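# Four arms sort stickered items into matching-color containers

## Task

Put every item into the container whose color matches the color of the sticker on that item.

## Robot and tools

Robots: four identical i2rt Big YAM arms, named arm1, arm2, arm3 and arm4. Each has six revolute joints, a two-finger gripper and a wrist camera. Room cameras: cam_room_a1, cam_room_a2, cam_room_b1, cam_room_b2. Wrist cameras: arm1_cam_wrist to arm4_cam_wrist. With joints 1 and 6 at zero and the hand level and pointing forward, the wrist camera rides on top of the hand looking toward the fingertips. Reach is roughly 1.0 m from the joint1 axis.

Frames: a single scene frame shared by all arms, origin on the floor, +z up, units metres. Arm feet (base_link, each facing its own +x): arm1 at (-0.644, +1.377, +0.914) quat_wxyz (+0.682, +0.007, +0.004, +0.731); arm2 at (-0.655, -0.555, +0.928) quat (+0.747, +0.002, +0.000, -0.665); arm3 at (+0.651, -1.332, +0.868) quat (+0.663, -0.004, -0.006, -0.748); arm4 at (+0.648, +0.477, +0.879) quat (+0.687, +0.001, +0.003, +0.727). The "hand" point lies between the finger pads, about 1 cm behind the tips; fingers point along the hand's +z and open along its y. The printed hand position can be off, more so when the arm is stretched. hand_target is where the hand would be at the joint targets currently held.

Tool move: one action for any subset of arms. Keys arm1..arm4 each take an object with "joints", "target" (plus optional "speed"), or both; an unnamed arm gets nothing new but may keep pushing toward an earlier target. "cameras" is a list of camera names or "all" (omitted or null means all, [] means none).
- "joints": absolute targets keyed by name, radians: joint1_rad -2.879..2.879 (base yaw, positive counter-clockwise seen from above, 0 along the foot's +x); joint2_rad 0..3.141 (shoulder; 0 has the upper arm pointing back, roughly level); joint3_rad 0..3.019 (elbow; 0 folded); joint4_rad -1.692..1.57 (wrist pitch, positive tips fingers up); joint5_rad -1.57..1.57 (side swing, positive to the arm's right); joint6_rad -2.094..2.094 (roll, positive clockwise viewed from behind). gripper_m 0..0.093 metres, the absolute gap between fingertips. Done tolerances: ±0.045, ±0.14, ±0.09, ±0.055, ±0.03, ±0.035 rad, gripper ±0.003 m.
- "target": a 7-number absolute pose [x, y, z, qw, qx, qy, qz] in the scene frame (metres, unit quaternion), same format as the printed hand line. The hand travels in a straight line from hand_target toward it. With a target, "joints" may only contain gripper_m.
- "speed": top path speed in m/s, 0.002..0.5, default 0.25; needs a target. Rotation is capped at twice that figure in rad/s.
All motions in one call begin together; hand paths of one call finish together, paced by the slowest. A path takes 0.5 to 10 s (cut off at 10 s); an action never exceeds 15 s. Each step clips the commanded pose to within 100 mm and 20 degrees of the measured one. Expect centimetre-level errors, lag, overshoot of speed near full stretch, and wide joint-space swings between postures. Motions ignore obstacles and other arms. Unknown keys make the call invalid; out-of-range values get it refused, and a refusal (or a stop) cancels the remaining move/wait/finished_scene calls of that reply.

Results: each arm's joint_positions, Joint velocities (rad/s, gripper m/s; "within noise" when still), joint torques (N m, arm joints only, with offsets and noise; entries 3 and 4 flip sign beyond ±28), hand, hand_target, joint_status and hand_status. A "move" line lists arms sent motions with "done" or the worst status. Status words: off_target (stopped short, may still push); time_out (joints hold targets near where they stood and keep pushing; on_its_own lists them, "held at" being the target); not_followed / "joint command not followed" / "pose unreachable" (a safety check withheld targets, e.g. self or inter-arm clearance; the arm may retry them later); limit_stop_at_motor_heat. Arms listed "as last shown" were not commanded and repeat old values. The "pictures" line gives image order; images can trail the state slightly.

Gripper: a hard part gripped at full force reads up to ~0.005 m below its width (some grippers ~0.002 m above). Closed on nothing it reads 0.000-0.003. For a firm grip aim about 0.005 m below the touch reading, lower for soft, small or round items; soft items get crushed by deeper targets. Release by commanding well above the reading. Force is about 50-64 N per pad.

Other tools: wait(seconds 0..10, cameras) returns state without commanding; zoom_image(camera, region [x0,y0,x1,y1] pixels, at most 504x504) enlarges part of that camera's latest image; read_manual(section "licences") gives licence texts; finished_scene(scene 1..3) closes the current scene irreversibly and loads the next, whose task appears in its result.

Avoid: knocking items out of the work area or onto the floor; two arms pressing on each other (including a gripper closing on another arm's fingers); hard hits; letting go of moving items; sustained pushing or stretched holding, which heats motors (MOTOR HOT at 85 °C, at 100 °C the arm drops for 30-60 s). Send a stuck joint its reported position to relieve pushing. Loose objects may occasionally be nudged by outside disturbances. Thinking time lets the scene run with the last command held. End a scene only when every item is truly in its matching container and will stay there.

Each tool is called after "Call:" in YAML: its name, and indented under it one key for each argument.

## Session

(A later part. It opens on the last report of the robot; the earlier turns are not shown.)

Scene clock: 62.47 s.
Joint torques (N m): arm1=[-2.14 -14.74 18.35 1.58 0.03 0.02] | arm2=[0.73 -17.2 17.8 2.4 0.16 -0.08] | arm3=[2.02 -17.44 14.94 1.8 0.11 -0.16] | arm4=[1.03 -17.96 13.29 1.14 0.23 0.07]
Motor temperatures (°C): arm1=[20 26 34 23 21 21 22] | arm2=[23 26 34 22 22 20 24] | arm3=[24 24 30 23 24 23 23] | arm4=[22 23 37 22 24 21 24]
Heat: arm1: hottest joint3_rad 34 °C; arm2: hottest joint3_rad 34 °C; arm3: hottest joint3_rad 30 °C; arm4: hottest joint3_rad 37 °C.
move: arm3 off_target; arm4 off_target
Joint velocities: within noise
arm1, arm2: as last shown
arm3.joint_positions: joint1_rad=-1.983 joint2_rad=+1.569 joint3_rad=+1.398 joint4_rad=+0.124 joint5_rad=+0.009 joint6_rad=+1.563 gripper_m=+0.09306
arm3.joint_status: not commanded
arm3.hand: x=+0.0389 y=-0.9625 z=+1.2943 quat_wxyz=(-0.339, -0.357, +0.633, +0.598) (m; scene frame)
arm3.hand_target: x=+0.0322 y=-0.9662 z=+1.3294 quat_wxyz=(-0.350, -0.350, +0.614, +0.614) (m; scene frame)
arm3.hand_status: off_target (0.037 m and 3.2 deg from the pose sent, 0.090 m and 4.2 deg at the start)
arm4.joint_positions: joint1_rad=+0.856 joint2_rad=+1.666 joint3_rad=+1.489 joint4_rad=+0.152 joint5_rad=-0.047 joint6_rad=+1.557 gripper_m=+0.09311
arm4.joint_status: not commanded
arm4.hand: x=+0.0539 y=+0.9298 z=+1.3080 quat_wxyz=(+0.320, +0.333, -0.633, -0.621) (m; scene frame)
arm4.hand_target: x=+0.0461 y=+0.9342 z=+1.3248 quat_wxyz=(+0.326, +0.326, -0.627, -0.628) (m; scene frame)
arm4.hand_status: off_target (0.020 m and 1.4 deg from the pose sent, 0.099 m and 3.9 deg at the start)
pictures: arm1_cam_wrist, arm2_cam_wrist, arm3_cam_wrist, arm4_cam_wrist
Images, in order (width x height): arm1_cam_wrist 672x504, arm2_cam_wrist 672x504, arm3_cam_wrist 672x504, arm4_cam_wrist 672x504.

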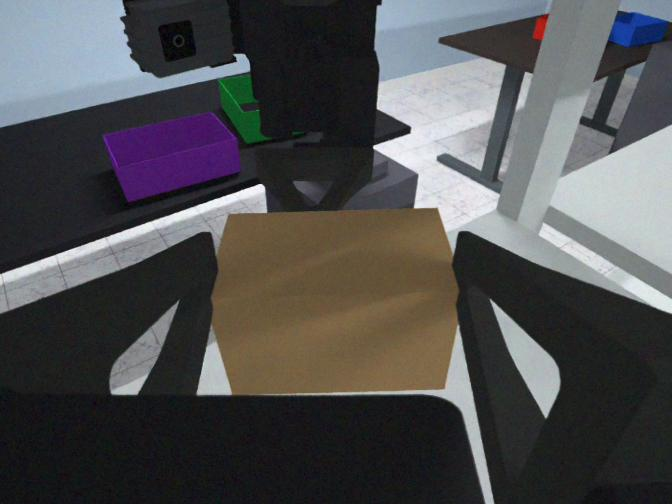

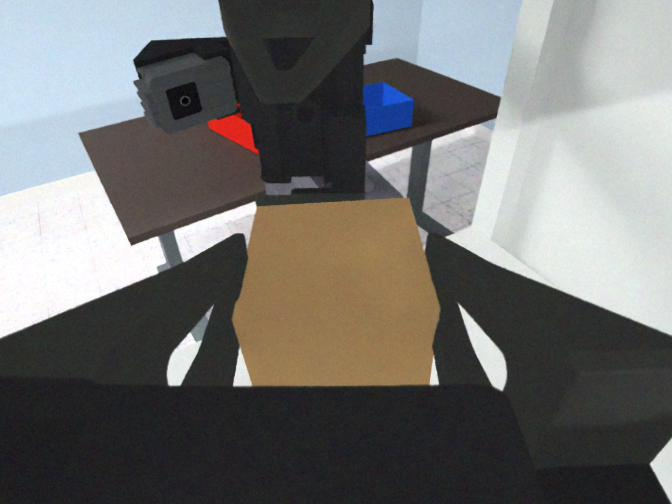

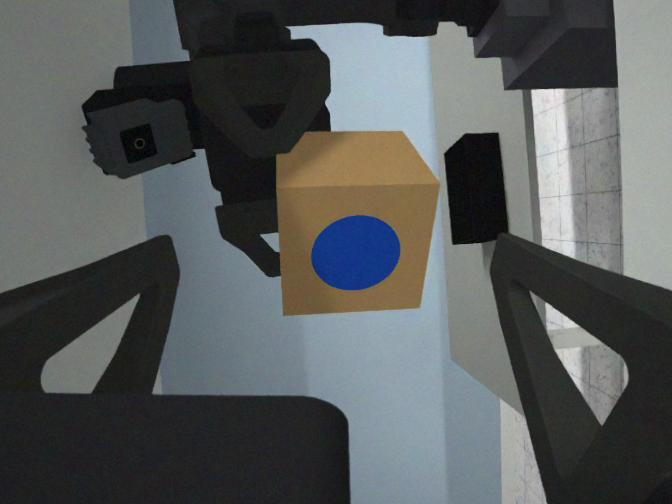

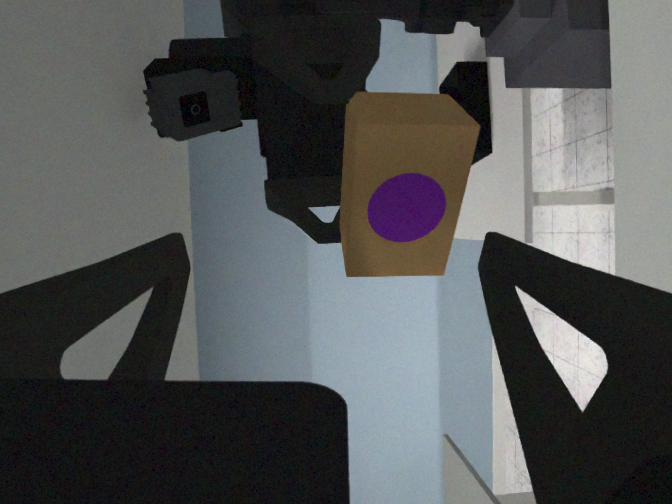

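Call:
move:
  arm3: {"target":[0.02,-0.965,1.315,0.35,0.35,-0.614,-0.614],"speed":0.2}
  arm4: {"target":[0.045,0.938,1.288,0.326,0.326,-0.627,-0.627],"speed":0.2}
  cameras: []

Call:
move:
  arm3: {"target":[-0.01,-0.955,1.32,0.35,0.35,-0.614,-0.614],"speed":0.15}
  arm4: {"target":[0.008,0.957,1.29,0.326,0.326,-0.627,-0.627],"speed":0.15}
  cameras: ["arm3_cam_wrist","arm4_cam_wrist","arm1_cam_wrist","arm2_cam_wrist"]

Scene clock: 70.17 s.
Joint torques (N m): arm1=[-1.61 -14.8 18.25 1.7 0.02 0.04] | arm2=[0.73 -17.32 17.76 2.39 0.15 -0.08] | arm3=[2.43 -16.32 14.46 2.65 0.1 -0.17] | arm4=[0.56 -17.61 9.73 2.22 0.07 0.03]
Motor temperatures (°C): arm1=[20 26 37 23 21 21 22] | arm2=[23 27 35 22 22 20 24] | arm3=[24 25 31 23 24 23 23] | arm4=[22 23 38 22 24 21 24]
Heat: arm1: hottest joint3_rad 37 °C; arm2: hottest joint3_rad 35 °C; arm3: hottest joint3_rad 31 °C; arm4: hottest joint3_rad 38 °C.
move: arm3 off_target; arm4 off_target
Joint velocities: within noise
arm1, arm2: as last shown
arm3.joint_positions: joint1_rad=-1.978 joint2_rad=+1.583 joint3_rad=+1.398 joint4_rad=+0.137 joint5_rad=+0.018 joint6_rad=+1.563 gripper_m=+0.09306
arm3.joint_status: not commanded
arm3.hand: x=+0.0343 y=-0.9618 z=+1.2879 quat_wxyz=(-0.337, -0.355, +0.634, +0.599) (m; scene frame)
arm3.hand_target: x=+0.0220 y=-0.9660 z=+1.3145 quat_wxyz=(-0.350, -0.350, +0.615, +0.614) (m; scene frame)
arm3.hand_status: off_target (0.031 m and 3.3 deg from the pose sent, 0.028 m and 3.2 deg at the start)
arm4.joint_positions: joint1_rad=+0.856 joint2_rad=+1.684 joint3_rad=+1.476 joint4_rad=+0.209 joint5_rad=-0.047 joint6_rad=+1.557 gripper_m=+0.09311
arm4.joint_status: not commanded
arm4.hand: x=+0.0504 y=+0.9325 z=+1.3005 quat_wxyz=(+0.324, +0.329, -0.625, -0.629) (m; scene frame)
arm4.hand_target: x=+0.0454 y=+0.9377 z=+1.2880 quat_wxyz=(+0.326, +0.326, -0.627, -0.627) (m; scene frame)
arm4.hand_status: off_target (0.015 m and 0.5 deg from the pose sent, 0.023 m and 1.4 deg at the start)
pictures: none
No camera images: "cameras" was empty.

Scene clock: 71.37 s.
Joint torques (N m): arm1=[-2.96 -15.09 18.37 1.62 0 0.09] | arm2=[0.79 -17.26 17.73 2.4 0.16 -0.07] | arm3=[2.49 -17.85 15.15 1.52 0.11 -0.16] | arm4=[1.49 -20.07 13.52 0.94 0.22 0.04]
Motor temperatures (°C): arm1=[20 26 37 23 21 21 22] | arm2=[23 27 35 22 22 20 24] | arm3=[24 25 31 23 24 23 23] | arm4=[22 23 38 22 24 21 24]
Heat: arm1: hottest joint3_rad 37 °C; arm2: hottest joint3_rad 35 °C; arm3: hottest joint3_rad 31 °C; arm4: hottest joint3_rad 38 °C.
move: arm3 off_target; arm4 off_target
Joint velocities: within noise
arm1, arm2: as last shown
arm3.joint_positions: joint1_rad=-1.967 joint2_rad=+1.663 joint3_rad=+1.502 joint4_rad=+0.131 joint5_rad=+0.029 joint6_rad=+1.563 gripper_m=+0.09306
arm3.joint_status: not commanded
arm3.hand: x=+0.0034 y=-0.9519 z=+1.2940 quat_wxyz=(-0.341, -0.353, +0.628, +0.604) (m; scene frame)
arm3.hand_target: x=-0.0081 y=-0.9562 z=+1.3194 quat_wxyz=(-0.350, -0.350, +0.614, +0.614) (m; scene frame)
arm3.hand_status: off_target (0.029 m and 2.3 deg from the pose sent, 0.055 m and 3.3 deg at the start)
arm4.joint_positions: joint1_rad=+0.859 joint2_rad=+1.793 joint3_rad=+1.562 joint4_rad=+0.202 joint5_rad=-0.039 joint6_rad=+1.557 gripper_m=+0.09311
arm4.joint_status: not commanded
arm4.hand: x=+0.0200 y=+0.9543 z=+1.2706 quat_wxyz=(+0.318, +0.332, -0.635, -0.621) (m; scene frame)
arm4.hand_target: x=+0.0094 y=+0.9559 z=+1.2898 quat_wxyz=(+0.326, +0.326, -0.627, -0.628) (m; scene frame)
arm4.hand_status: off_target (0.023 m and 1.6 deg from the pose sent, 0.050 m and 0.5 deg at the start)
pictures: arm1_cam_wrist, arm2_cam_wrist, arm3_cam_wrist, arm4_cam_wrist
Images, in order (width x height): arm1_cam_wrist 672x504, arm2_cam_wrist 672x504, arm3_cam_wrist 672x504, arm4_cam_wrist 672x504.

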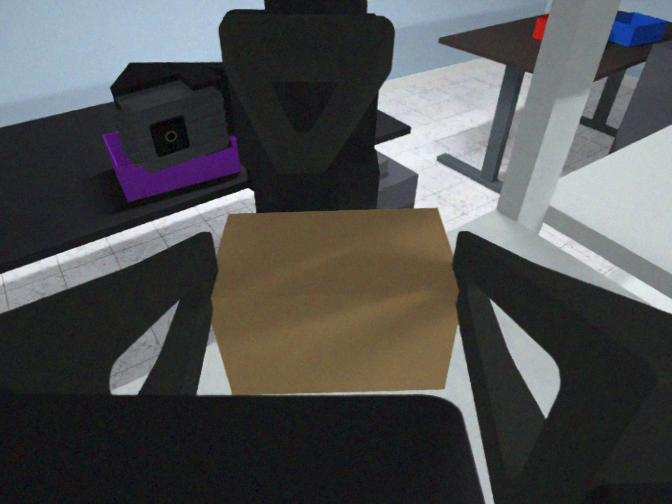

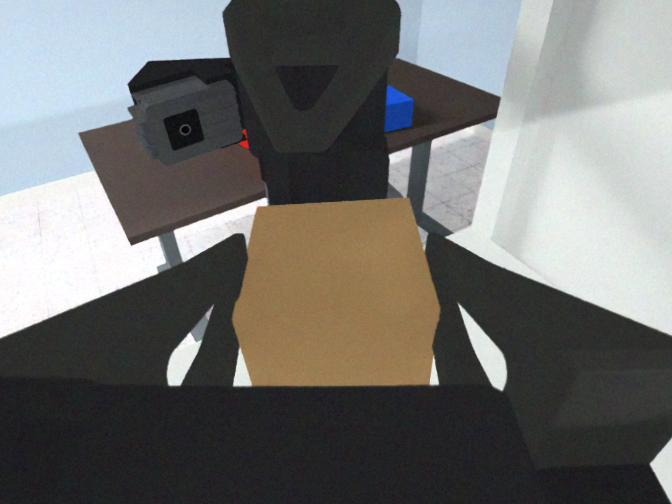

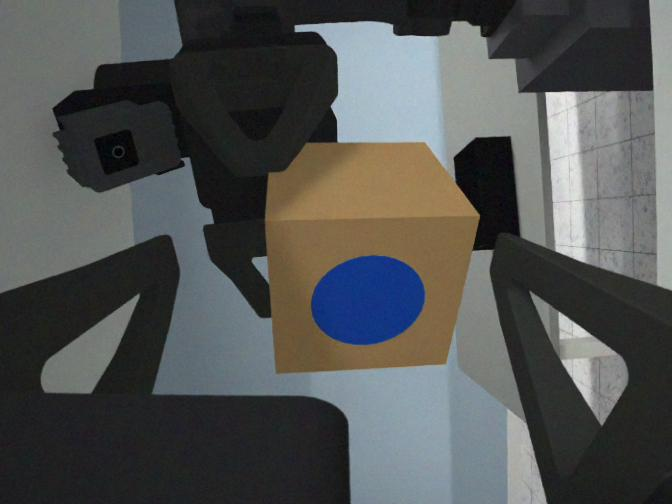

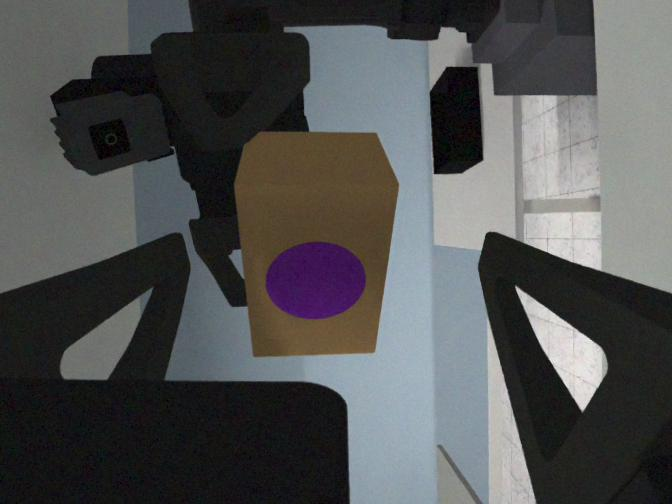

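Call:
move:
  arm3: {"target":[-0.042,-0.943,1.303,0.35,0.35,-0.614,-0.614],"speed":0.12}
  arm4: {"target":[-0.029,0.976,1.3,0.326,0.326,-0.627,-0.627],"speed":0.12}
  cameras: ["arm3_cam_wrist","arm4_cam_wrist","arm1_cam_wrist","arm2_cam_wrist"]

Scene clock: 76.60 s.
Joint torques (N m): arm1=[-2.2 -14.74 18.19 1.43 0.01 0.05] | arm2=[0.79 -17.38 17.68 2.37 0.15 -0.08] | arm3=[2.49 -20.13 15.06 2.1 0.11 -0.16] | arm4=[0.79 -21.36 13.78 1.18 0.21 0.04]
Motor temperatures (°C): arm1=[20 26 38 23 21 21 22] | arm2=[23 27 35 22 22 20 24] | arm3=[24 25 32 23 24 23 23] | arm4=[22 24 39 22 24 21 24]
Heat: arm1: hottest joint3_rad 38 °C; arm2: hottest joint3_rad 35 °C; arm3: hottest joint3_rad 32 °C; arm4: hottest joint3_rad 39 °C.
move: arm3 off_target; arm4 off_target
Joint velocities: within noise
arm1, arm2: as last shown
arm2.joint_positions: joint1_rad=+0.922 joint2_rad=+1.659 joint3_rad=+1.356 joint4_rad=+0.253 joint5_rad=+0.000 joint6_rad=+0.011 gripper_m=+0.05238
arm2.hand: x=-0.0241 y=-0.9286 z=+1.3040 quat_wxyz=(-0.667, -0.195, -0.697, +0.176) (m; scene frame)
arm3.joint_positions: joint1_rad=-1.960 joint2_rad=+1.762 joint3_rad=+1.582 joint4_rad=+0.131 joint5_rad=+0.036 joint6_rad=+1.563 gripper_m=+0.09306
arm3.joint_status: not commanded
arm3.hand: x=-0.0288 y=-0.9386 z=+1.2700 quat_wxyz=(-0.337, -0.356, +0.634, +0.598) (m; scene frame)
arm3.hand_target: x=-0.0394 y=-0.9443 z=+1.3026 quat_wxyz=(-0.350, -0.350, +0.614, +0.614) (m; scene frame)
arm3.hand_status: off_target (0.036 m and 3.4 deg from the pose sent, 0.047 m and 2.3 deg at the start)
arm4.joint_positions: joint1_rad=+0.872 joint2_rad=+1.891 joint3_rad=+1.745 joint4_rad=+0.126 joint5_rad=-0.028 joint6_rad=+1.557 gripper_m=+0.09311
arm4.joint_status: not commanded
arm4.hand: x=-0.0166 y=+0.9724 z=+1.2887 quat_wxyz=(+0.320, +0.331, -0.632, -0.623) (m; scene frame)
arm4.hand_target: x=-0.0278 y=+0.9751 z=+1.2997 quat_wxyz=(+0.326, +0.326, -0.627, -0.628) (m; scene frame)
arm4.hand_status: off_target (0.017 m and 1.1 deg from the pose sent, 0.061 m and 1.6 deg at the start)
pictures: arm1_cam_wrist, arm2_cam_wrist, arm3_cam_wrist, arm4_cam_wrist
Images, in order (width x height): arm1_cam_wrist 672x504, arm2_cam_wrist 672x504, arm3_cam_wrist 672x504, arm4_cam_wrist 672x504.

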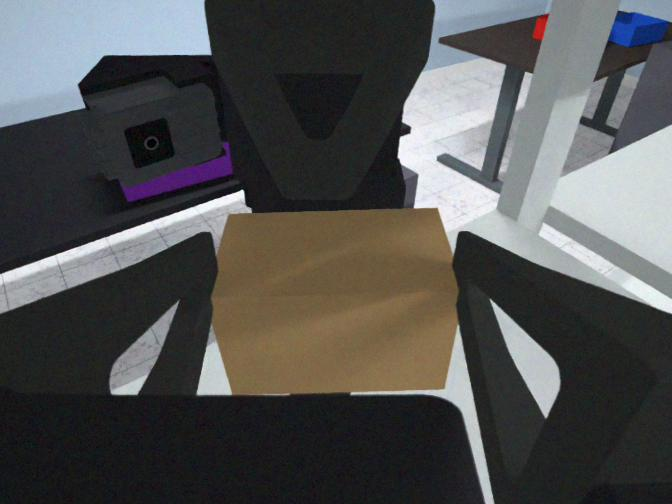

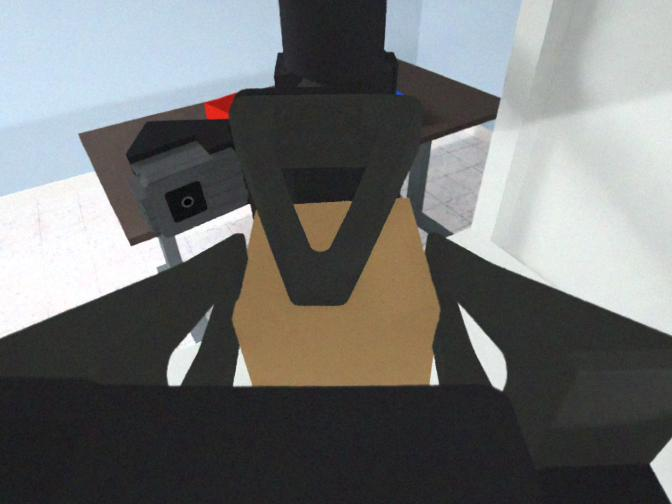

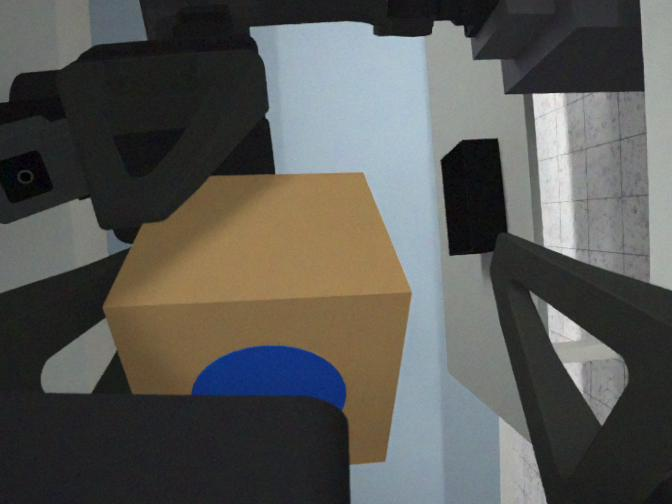

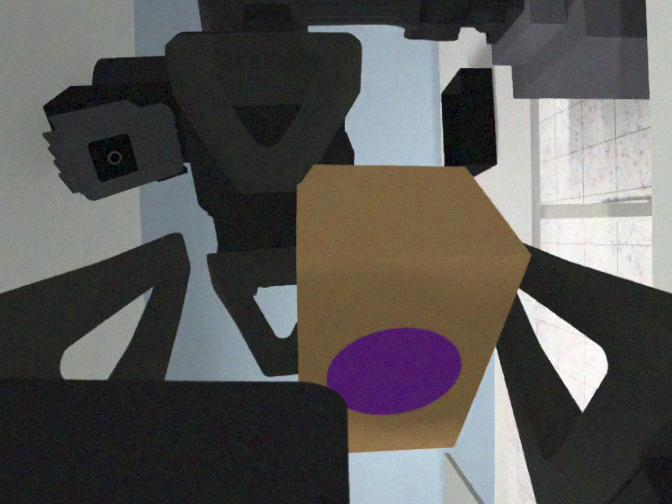

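Call:
move:
  arm3: {"target":[-0.025,-0.95,1.33,0.35,0.35,-0.614,-0.614],"speed":0.15}
  arm4: {"target":[0.03,0.947,1.28,0.326,0.326,-0.627,-0.627],"speed":0.15}
  cameras: []

Call:
move:
  arm3: {"target":[-0.042,-0.943,1.328,0.35,0.35,-0.614,-0.614],"speed":0.12}
  arm4: {"target":[0.0,0.96,1.283,0.326,0.326,-0.627,-0.627],"speed":0.12}
  cameras: ["arm3_cam_wrist","arm4_cam_wrist","arm1_cam_wrist","arm2_cam_wrist"]

Scene clock: 86.43 s.
Joint torques (N m): arm1=[-1.9 -15.33 18.17 1.58 -0.01 0.03] | arm2=[0.73 -17.2 17.66 2.39 0.14 -0.08] | arm3=[2.32 -21.19 14.75 1.52 0 -0.16] | arm4=[0.26 -21.95 9.47 2.04 -0.03 0.02]
Motor temperatures (°C): arm1=[20 26 40 23 21 21 22] | arm2=[23 27 36 22 22 20 24] | arm3=[24 26 34 23 24 23 23] | arm4=[22 24 41 22 24 21 24]
Heat: arm1: hottest joint3_rad 40 °C; arm2: hottest joint3_rad 36 °C; arm3: hottest joint3_rad 34 °C; arm4: hottest joint3_rad 41 °C.
move: arm3 off_target; arm4 off_target
Joint velocities: within noise
arm1.joint_positions: joint1_rad=-2.245 joint2_rad=+1.700 joint3_rad=+1.447 joint4_rad=+0.200 joint5_rad=+0.002 joint6_rad=+0.006 gripper_m=+0.06581
arm1.joint_status: not commanded
arm1.hand: x=-0.0187 y=+0.9467 z=+1.2914 quat_wxyz=(-0.651, -0.218, -0.697, +0.205) (m; scene frame)
arm1.hand_target: x=-0.0151 y=+0.9402 z=+1.3344 quat_wxyz=(-0.674, -0.213, -0.674, +0.213) (m; scene frame)
arm1.hand_status: not commanded
arm2: as last shown
arm3.joint_positions: joint1_rad=-1.960 joint2_rad=+1.724 joint3_rad=+1.582 joint4_rad=+0.093 joint5_rad=+0.036 joint6_rad=+1.563 gripper_m=+0.09306
arm3.joint_status: not commanded
arm3.hand: x=-0.0188 y=-0.9439 z=+1.2896 quat_wxyz=(-0.337, -0.356, +0.634, +0.598) (m; scene frame)
arm3.hand_target: x=-0.0226 y=-0.9511 z=+1.3296 quat_wxyz=(-0.350, -0.350, +0.614, +0.614) (m; scene frame)
arm3.hand_status: off_target (0.041 m and 3.3 deg from the pose sent, 0.061 m and 3.4 deg at the start)
arm4.joint_positions: joint1_rad=+0.865 joint2_rad=+1.772 joint3_rad=+1.522 joint4_rad=+0.216 joint5_rad=-0.041 joint6_rad=+1.557 gripper_m=+0.09311
arm4.joint_status: not commanded
arm4.hand: x=+0.0244 y=+0.9450 z=+1.2650 quat_wxyz=(+0.320, +0.335, -0.636, -0.618) (m; scene frame)
arm4.hand_target: x=+0.0300 y=+0.9468 z=+1.2802 quat_wxyz=(+0.326, +0.326, -0.627, -0.627) (m; scene frame)
arm4.hand_status: off_target (0.016 m and 1.9 deg from the pose sent, 0.054 m and 1.2 deg at the start)
pictures: none
No camera images: "cameras" was empty.

Scene clock: 87.43 s.
Joint torques (N m): arm1=[-2.14 -14.8 18.21 1.61 0.01 0.08] | arm2=[0.73 -17.38 17.28 2.37 0.15 -0.08] | arm3=[2.49 -19.25 15.25 1.51 0.09 -0.17] | arm4=[1.55 -19.14 13.46 0.95 0.24 0]
Motor temperatures (°C): arm1=[20 26 40 23 21 21 22] | arm2=[23 27 36 22 22 20 24] | arm3=[24 26 34 23 24 23 23] | arm4=[22 24 41 22 24 21 24]
Heat: arm1: hottest joint3_rad 40 °C; arm2: hottest joint3_rad 36 °C; arm3: hottest joint3_rad 34 °C; arm4: hottest joint3_rad 41 °C.
move: arm3 off_target; arm4 off_target
Joint velocities: within noise
arm1: as last shown
arm2.joint_positions: joint1_rad=+0.922 joint2_rad=+1.659 joint3_rad=+1.362 joint4_rad=+0.253 joint5_rad=+0.000 joint6_rad=+0.011 gripper_m=+0.05238
arm2.joint_status: not commanded
arm2.hand: x=-0.0235 y=-0.9289 z=+1.3072 quat_wxyz=(-0.669, -0.195, -0.696, +0.177) (m; scene frame)
arm2.hand_target: x=-0.0147 y=-0.9355 z=+1.3345 quat_wxyz=(-0.682, -0.187, -0.682, +0.187) (m; scene frame)
arm2.hand_status: not commanded
arm3.joint_positions: joint1_rad=-1.960 joint2_rad=+1.747 joint3_rad=+1.640 joint4_rad=+0.081 joint5_rad=+0.037 joint6_rad=+1.563 gripper_m=+0.09306
arm3.joint_status: not commanded
arm3.hand: x=-0.0277 y=-0.9386 z=+1.3054 quat_wxyz=(-0.341, -0.352, +0.627, +0.605) (m; scene frame)
arm3.hand_target: x=-0.0400 y=-0.9440 z=+1.3277 quat_wxyz=(-0.350, -0.350, +0.614, +0.614) (m; scene frame)
arm3.hand_status: off_target (0.027 m and 2.1 deg from the pose sent, 0.045 m and 3.3 deg at the start)
arm4.joint_positions: joint1_rad=+0.865 joint2_rad=+1.807 joint3_rad=+1.582 joint4_rad=+0.210 joint5_rad=-0.036 joint6_rad=+1.557 gripper_m=+0.09311
arm4.joint_status: not commanded
arm4.hand: x=+0.0134 y=+0.9546 z=+1.2742 quat_wxyz=(+0.321, +0.330, -0.631, -0.625) (m; scene frame)
arm4.hand_target: x=+0.0010 y=+0.9590 z=+1.2828 quat_wxyz=(+0.326, +0.326, -0.627, -0.628) (m; scene frame)
arm4.hand_status: off_target (0.017 m and 0.9 deg from the pose sent, 0.034 m and 2.0 deg at the start)
pictures: arm1_cam_wrist, arm2_cam_wrist, arm3_cam_wrist, arm4_cam_wrist
Images, in order (width x height): arm1_cam_wrist 672x504, arm2_cam_wrist 672x504, arm3_cam_wrist 672x504, arm4_cam_wrist 672x504.

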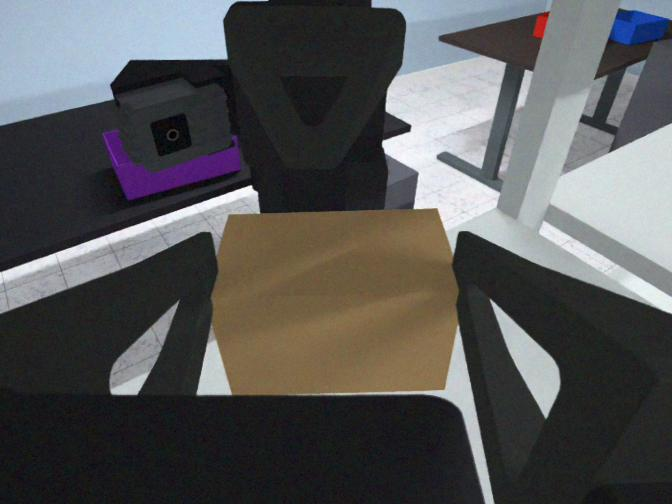

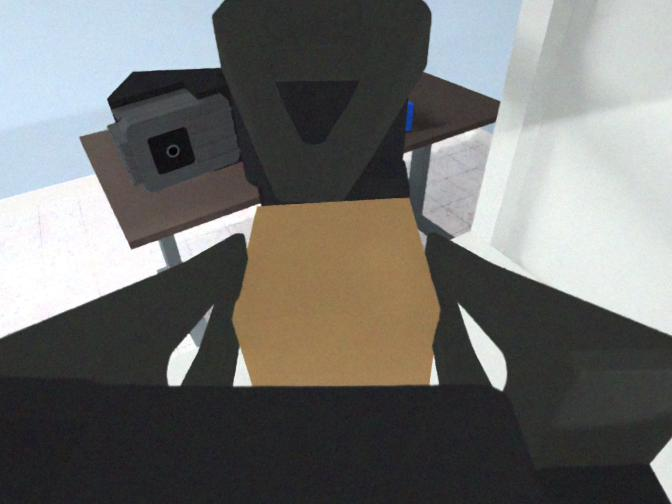

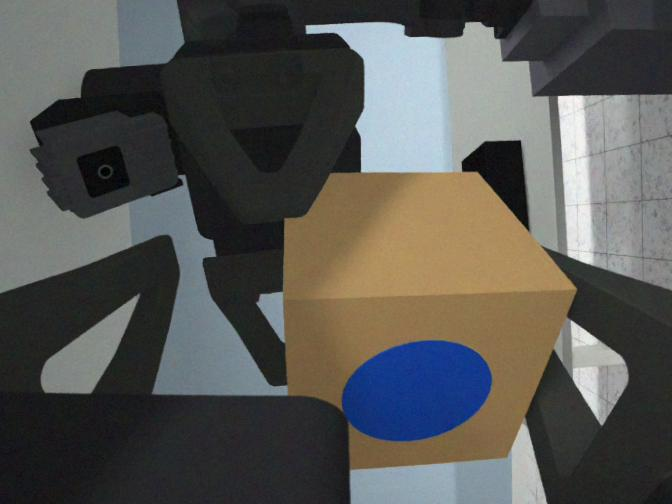

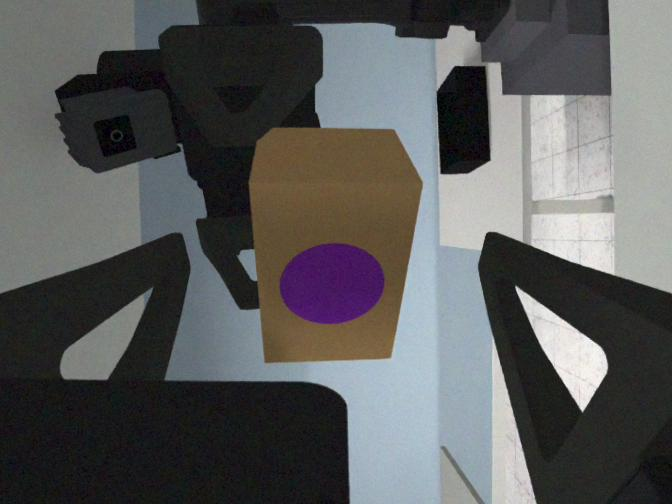

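Call:
move:
  arm3: {"target":[-0.042,-0.943,1.309,0.35,0.35,-0.614,-0.614],"speed":0.12}
  arm4: {"target":[-0.031,0.978,1.283,0.326,0.326,-0.627,-0.627],"speed":0.12}
  cameras: ["arm3_cam_wrist","arm4_cam_wrist","arm1_cam_wrist","arm2_cam_wrist"]

Scene clock: 93.93 s.
Joint torques (N m): arm1=[-1.44 -14.33 18.33 1.68 0.02 0.04] | arm2=[0.67 -17.26 17.22 2.36 0.15 -0.08] | arm3=[2.49 -19.08 12.12 2.61 0.08 -0.17] | arm4=[0.67 -20.54 13.71 1.07 0.19 0.01]
Motor temperatures (°C): arm1=[20 26 40 23 21 21 22] | arm2=[23 27 36 22 22 20 24] | arm3=[24 26 34 23 24 23 23] | arm4=[22 24 41 22 24 21 24]
Heat: arm1: hottest joint3_rad 40 °C; arm2: hottest joint3_rad 36 °C; arm3: hottest joint3_rad 34 °C; arm4: hottest joint3_rad 41 °C.
move: arm3 off_target; arm4 off_target
Joint velocities: within noise
arm1, arm2: as last shown
arm3.joint_positions: joint1_rad=-1.960 joint2_rad=+1.755 joint3_rad=+1.640 joint4_rad=+0.100 joint5_rad=+0.037 joint6_rad=+1.563 gripper_m=+0.09306
arm3.joint_status: not commanded
arm3.hand: x=-0.0299 y=-0.9374 z=+1.3041 quat_wxyz=(-0.343, -0.350, +0.624, +0.609) (m; scene frame)
arm3.hand_target: x=-0.0414 y=-0.9433 z=+1.3087 quat_wxyz=(-0.350, -0.350, +0.614, +0.614) (m; scene frame)
arm3.hand_status: off_target (0.014 m and 1.5 deg from the pose sent, 0.015 m and 2.1 deg at the start)
arm4.joint_positions: joint1_rad=+0.870 joint2_rad=+1.906 joint3_rad=+1.719 joint4_rad=+0.164 joint5_rad=-0.029 joint6_rad=+1.557 gripper_m=+0.09311
arm4.joint_status: not commanded
arm4.hand: x=-0.0180 y=+0.9746 z=+1.2698 quat_wxyz=(+0.319, +0.331, -0.633, -0.623) (m; scene frame)
arm4.hand_target: x=-0.0297 y=+0.9769 z=+1.2827 quat_wxyz=(+0.326, +0.326, -0.627, -0.628) (m; scene frame)
arm4.hand_status: off_target (0.019 m and 1.3 deg from the pose sent, 0.051 m and 0.9 deg at the start)
pictures: arm1_cam_wrist, arm2_cam_wrist, arm3_cam_wrist, arm4_cam_wrist
Images, in order (width x height): arm1_cam_wrist 672x504, arm2_cam_wrist 672x504, arm3_cam_wrist 672x504, arm4_cam_wrist 672x504.

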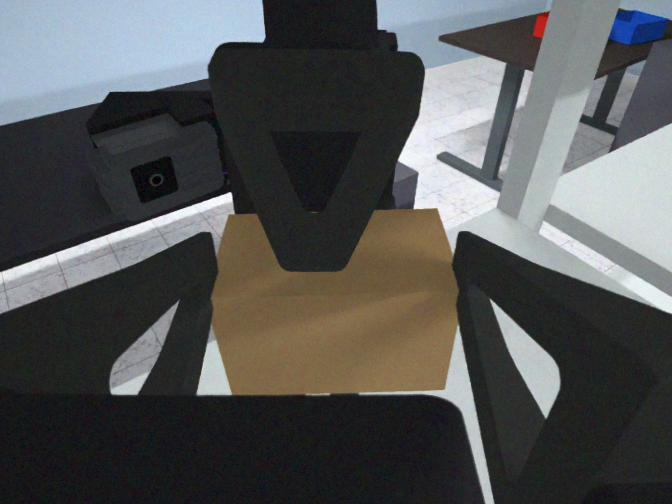

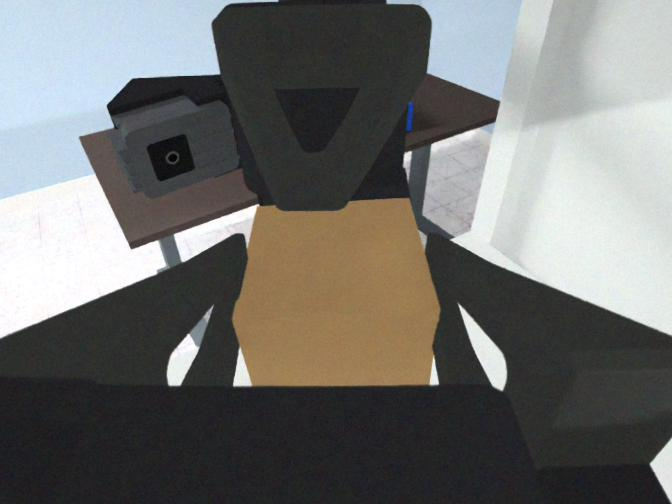

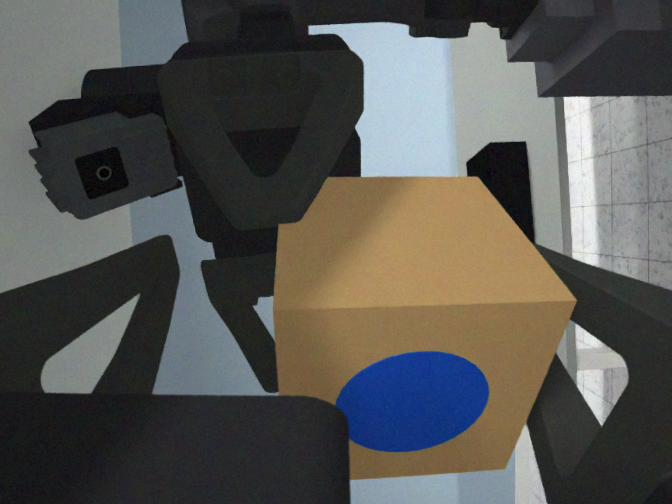

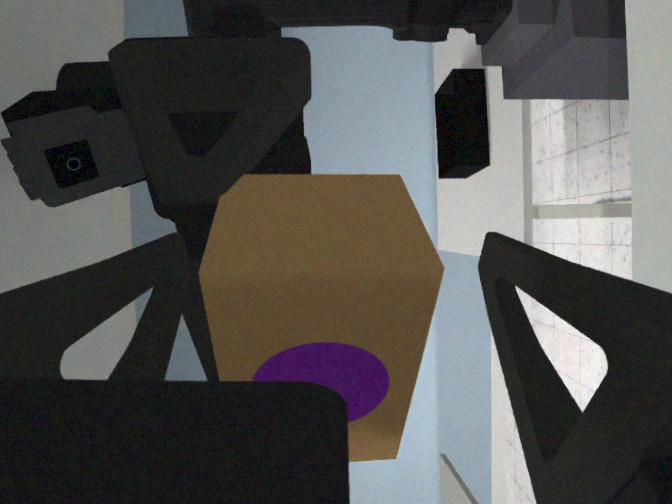

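Call:
move:
  arm4: {"joints":{"gripper_m":0.02}}
  arm3: {"target":[-0.044,-0.941,1.296,0.35,0.35,-0.614,-0.614],"speed":0.1}
  cameras: ["arm3_cam_wrist","arm4_cam_wrist"]

Scene clock: 97.53 s.
Joint torques (N m): arm1=[-2.26 -15.33 18.41 1.87 0.03 -0.03] | arm2=[0.67 -17.26 17.21 2.37 0.15 -0.08] | arm3=[2.32 -19.37 10.77 2.55 0.02 -0.18] | arm4=[1.08 -21.3 13.26 1.09 0.19 -0.03]
Motor temperatures (°C): arm1=[20 26 41 23 21 21 22] | arm2=[23 27 36 22 22 20 24] | arm3=[24 26 34 23 24 23 23] | arm4=[22 25 41 22 24 21 24]
Heat: arm1: hottest joint3_rad 41 °C; arm2: hottest joint3_rad 36 °C; arm3: hottest joint3_rad 34 °C; arm4: hottest joint3_rad 41 °C.
move: arm3 off_target; arm4 off_target
Joint velocities: within noise
arm1.joint_positions: joint1_rad=-2.245 joint2_rad=+1.701 joint3_rad=+1.447 joint4_rad=+0.196 joint5_rad=+0.001 joint6_rad=+0.014 gripper_m=+0.06585
arm1.joint_status: not commanded
arm1.hand: x=-0.0185 y=+0.9468 z=+1.2898 quat_wxyz=(-0.650, -0.221, -0.698, +0.201) (m; scene frame)
arm1.hand_target: x=-0.0152 y=+0.9402 z=+1.3345 quat_wxyz=(-0.674, -0.213, -0.674, +0.213) (m; scene frame)
arm1.hand_status: not commanded
arm2: as last shown
arm3.joint_positions: joint1_rad=-1.960 joint2_rad=+1.768 joint3_rad=+1.640 joint4_rad=+0.129 joint5_rad=+0.037 joint6_rad=+1.563 gripper_m=+0.09306
arm3.joint_status: not commanded
arm3.hand: x=-0.0336 y=-0.9354 z=+1.3011 quat_wxyz=(-0.346, -0.347, +0.619, +0.614) (m; scene frame)
arm3.hand_target: x=-0.0436 y=-0.9411 z=+1.2960 quat_wxyz=(-0.350, -0.350, +0.614, +0.614) (m; scene frame)
arm3.hand_status: off_target (0.013 m and 0.8 deg from the pose sent, 0.017 m and 1.5 deg at the start)
arm4.joint_positions: joint1_rad=+0.870 joint2_rad=+1.906 joint3_rad=+1.726 joint4_rad=+0.161 joint5_rad=-0.029 joint6_rad=+1.565 gripper_m=+0.04494
arm4.joint_status: gripper_m off_target (ended at +0.04496, target +0.02000)
arm4.hand: x=-0.0184 y=+0.9750 z=+1.2734 quat_wxyz=(+0.322, +0.328, -0.633, -0.623) (m; scene frame)
arm4.hand_target: x=-0.0296 y=+0.9770 z=+1.2826 quat_wxyz=(+0.326, +0.326, -0.627, -0.628) (m; scene frame)
arm4.hand_status: not commanded
pictures: arm3_cam_wrist, arm4_cam_wrist
Images, in order (width x height): arm3_cam_wrist 672x504, arm4_cam_wrist 672x504.

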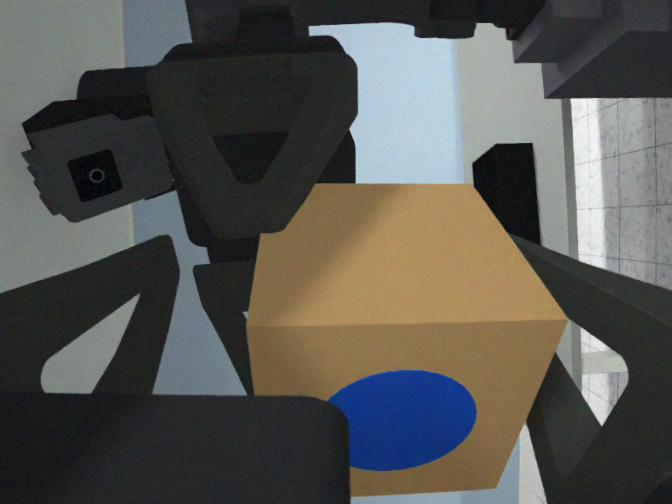

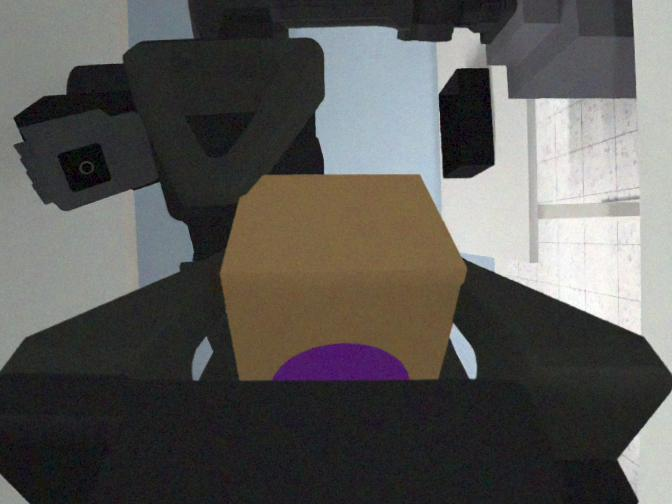

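Call:
move:
  arm1: {"joints":{"gripper_m":0.09}}
  arm3: {"target":[-0.044,-0.941,1.284,0.35,0.35,-0.614,-0.614],"speed":0.1}
  cameras: ["arm3_cam_wrist"]

Call:
move:
  arm1: {"target":[-0.35,1.17,1.34,0.674,0.213,0.674,-0.213],"speed":0.25}
  arm3: {"joints":{"gripper_m":0.02}}
  cameras: ["arm3_cam_wrist","arm4_cam_wrist","arm2_cam_wrist"]

Scene clock: 108.90 s.
Joint torques (N m): arm1=[-1.73 -14.68 18.19 1.89 0.05 -0.02] | arm2=[0.79 -17.26 17.22 2.35 0.14 -0.09] | arm3=[2.37 -19.43 9.51 2.59 0 -0.17] | arm4=[1.49 -21.3 13.38 1.09 0.2 -0.04]
Motor temperatures (°C): arm1=[20 26 41 23 21 21 22] | arm2=[23 27 37 22 22 20 24] | arm3=[24 25 33 23 24 23 23] | arm4=[22 26 40 22 24 21 25]
Heat: arm1: hottest joint3_rad 41 °C; arm2: hottest joint3_rad 37 °C; arm3: hottest joint3_rad 33 °C; arm4: hottest joint3_rad 40 °C.
move: arm1 done; arm3 off_target
Joint velocities: within noise
arm1.joint_positions: joint1_rad=-2.245 joint2_rad=+1.701 joint3_rad=+1.449 joint4_rad=+0.196 joint5_rad=+0.001 joint6_rad=+0.014 gripper_m=+0.08997
arm1.joint_status: all done
arm1.hand: x=-0.0183 y=+0.9467 z=+1.2910 quat_wxyz=(-0.651, -0.221, -0.697, +0.201) (m; scene frame)
arm1.hand_target: x=-0.0151 y=+0.9402 z=+1.3346 quat_wxyz=(-0.674, -0.213, -0.674, +0.213) (m; scene frame)
arm1.hand_status: not commanded
arm2, arm4: as last shown
arm3.joint_positions: joint1_rad=-1.960 joint2_rad=+1.773 joint3_rad=+1.629 joint4_rad=+0.159 joint5_rad=+0.037 joint6_rad=+1.563 gripper_m=+0.09306
arm3.joint_status: not commanded
arm3.hand: x=-0.0343 y=-0.9350 z=+1.2979 quat_wxyz=(-0.349, -0.344, +0.615, +0.618) (m; scene frame)
arm3.hand_target: x=-0.0436 y=-0.9411 z=+1.2840 quat_wxyz=(-0.350, -0.350, +0.614, +0.614) (m; scene frame)
arm3.hand_status: off_target (0.018 m and 0.8 deg from the pose sent, 0.021 m and 0.8 deg at the start)
arm4.hand: x=-0.0184 y=+0.9750 z=+1.2731 quat_wxyz=(+0.322, +0.328, -0.633, -0.623) (m; scene frame)
arm4.hand_target: x=-0.0296 y=+0.9770 z=+1.2827 quat_wxyz=(+0.326, +0.326, -0.627, -0.628) (m; scene frame)
pictures: arm3_cam_wrist
Images, in order (width x height): arm3_cam_wrist 672x504.

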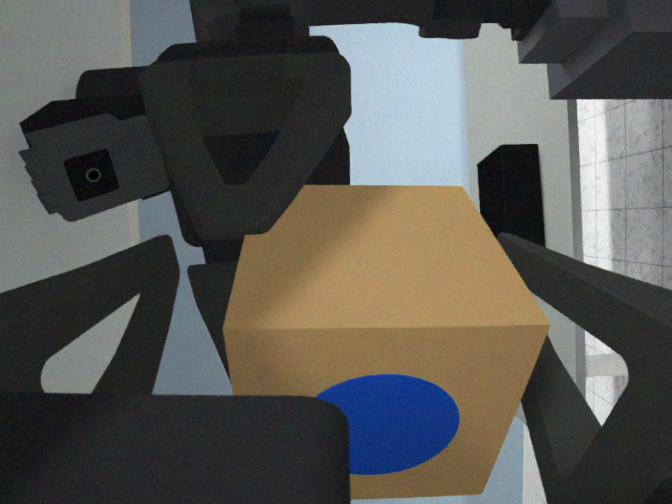

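Scene clock: 111.27 s.
Joint torques (N m): arm1=[-2.37 2.55 12.07 1.44 -0.06 -0.03] | arm2=[0.73 -17.2 16.94 2.39 0.13 -0.09] | arm3=[2.32 -19.43 10.13 2.48 0 -0.23] | arm4=[1.26 -21.13 13.41 1.17 0.19 -0.06]
Motor temperatures (°C): arm1=[20 26 41 23 21 21 22] | arm2=[23 27 37 22 22 20 24] | arm3=[24 25 33 23 24 23 23] | arm4=[22 26 39 22 24 21 25]
Heat: arm1: hottest joint3_rad 41 °C; arm2: hottest joint3_rad 37 °C; arm3: hottest joint3_rad 33 °C; arm4: hottest joint3_rad 39 °C.
move: arm1 done; arm3 off_target
Joint velocities: within noise
arm1.joint_positions: joint1_rad=-2.258 joint2_rad=+0.518 joint3_rad=+0.651 joint4_rad=-0.103 joint5_rad=-0.016 joint6_rad=+0.013 gripper_m=+0.08997
arm1.joint_status: not commanded
arm1.hand: x=-0.3498 y=+1.1745 z=+1.3441 quat_wxyz=(-0.681, -0.210, -0.669, +0.210) (m; scene frame)
arm1.hand_target: x=-0.3500 y=+1.1700 z=+1.3401 quat_wxyz=(-0.674, -0.213, -0.674, +0.213) (m; scene frame)
arm1.hand_status: done (0.006 m and 1.1 deg from the pose sent, 0.403 m and 4.1 deg at the start)
arm2.joint_positions: joint1_rad=+0.922 joint2_rad=+1.658 joint3_rad=+1.366 joint4_rad=+0.253 joint5_rad=+0.000 joint6_rad=+0.012 gripper_m=+0.05238
arm2.joint_status: not commanded
arm2.hand: x=-0.0232 y=-0.9292 z=+1.3097 quat_wxyz=(-0.670, -0.195, -0.694, +0.177) (m; scene frame)
arm2.hand_target: x=-0.0147 y=-0.9355 z=+1.3347 quat_wxyz=(-0.682, -0.187, -0.682, +0.187) (m; scene frame)
arm2.hand_status: not commanded
arm3.joint_positions: joint1_rad=-1.959 joint2_rad=+1.774 joint3_rad=+1.623 joint4_rad=+0.161 joint5_rad=+0.037 joint6_rad=+1.568 gripper_m=+0.05325
arm3.joint_status: gripper_m off_target (ended at +0.05328, target +0.02000)
arm3.hand: x=-0.0345 y=-0.9353 z=+1.2938 quat_wxyz=(-0.350, -0.343, +0.617, +0.615) (m; scene frame)
arm3.hand_target: x=-0.0436 y=-0.9413 z=+1.2840 quat_wxyz=(-0.350, -0.350, +0.614, +0.614) (m; scene frame)
arm3.hand_status: not commanded
arm4: as last shown
pictures: arm2_cam_wrist, arm3_cam_wrist, arm4_cam_wrist
Images, in order (width x height): arm2_cam_wrist 672x504, arm3_cam_wrist 672x504, arm4_cam_wrist 672x504.

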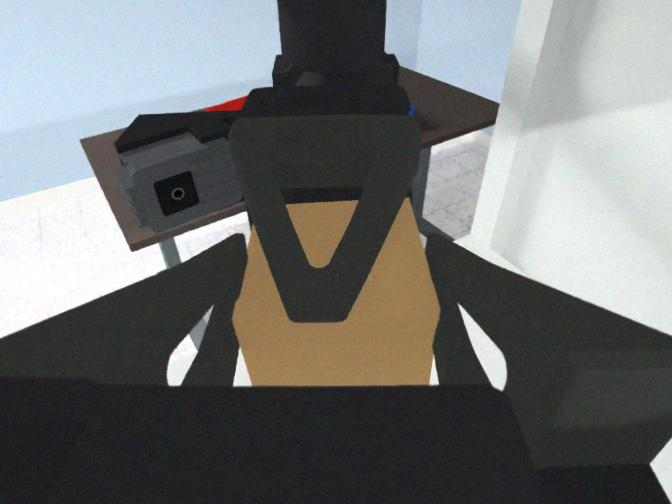

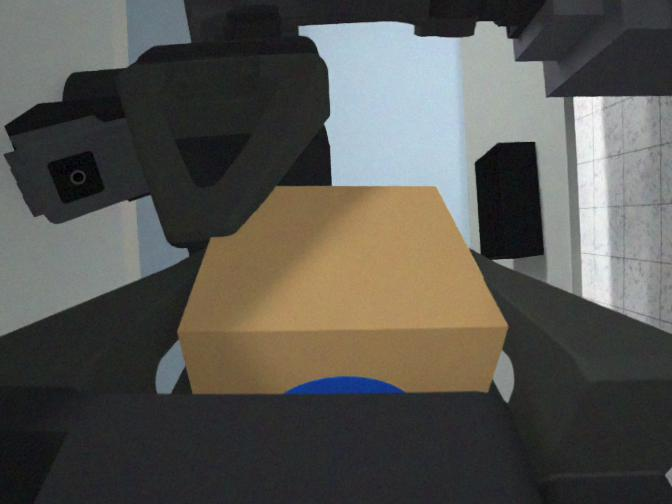

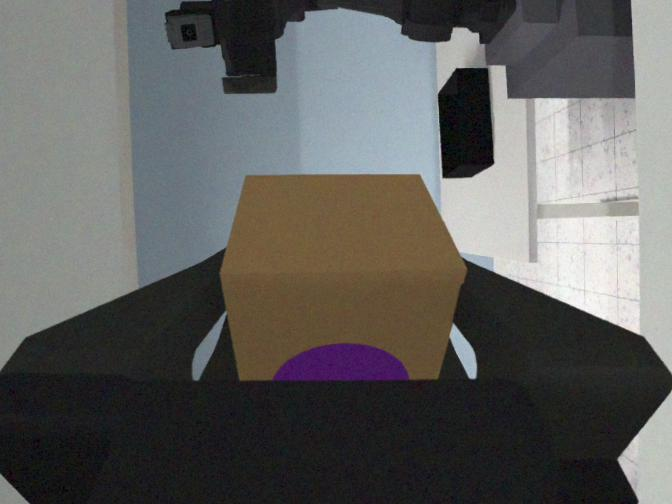

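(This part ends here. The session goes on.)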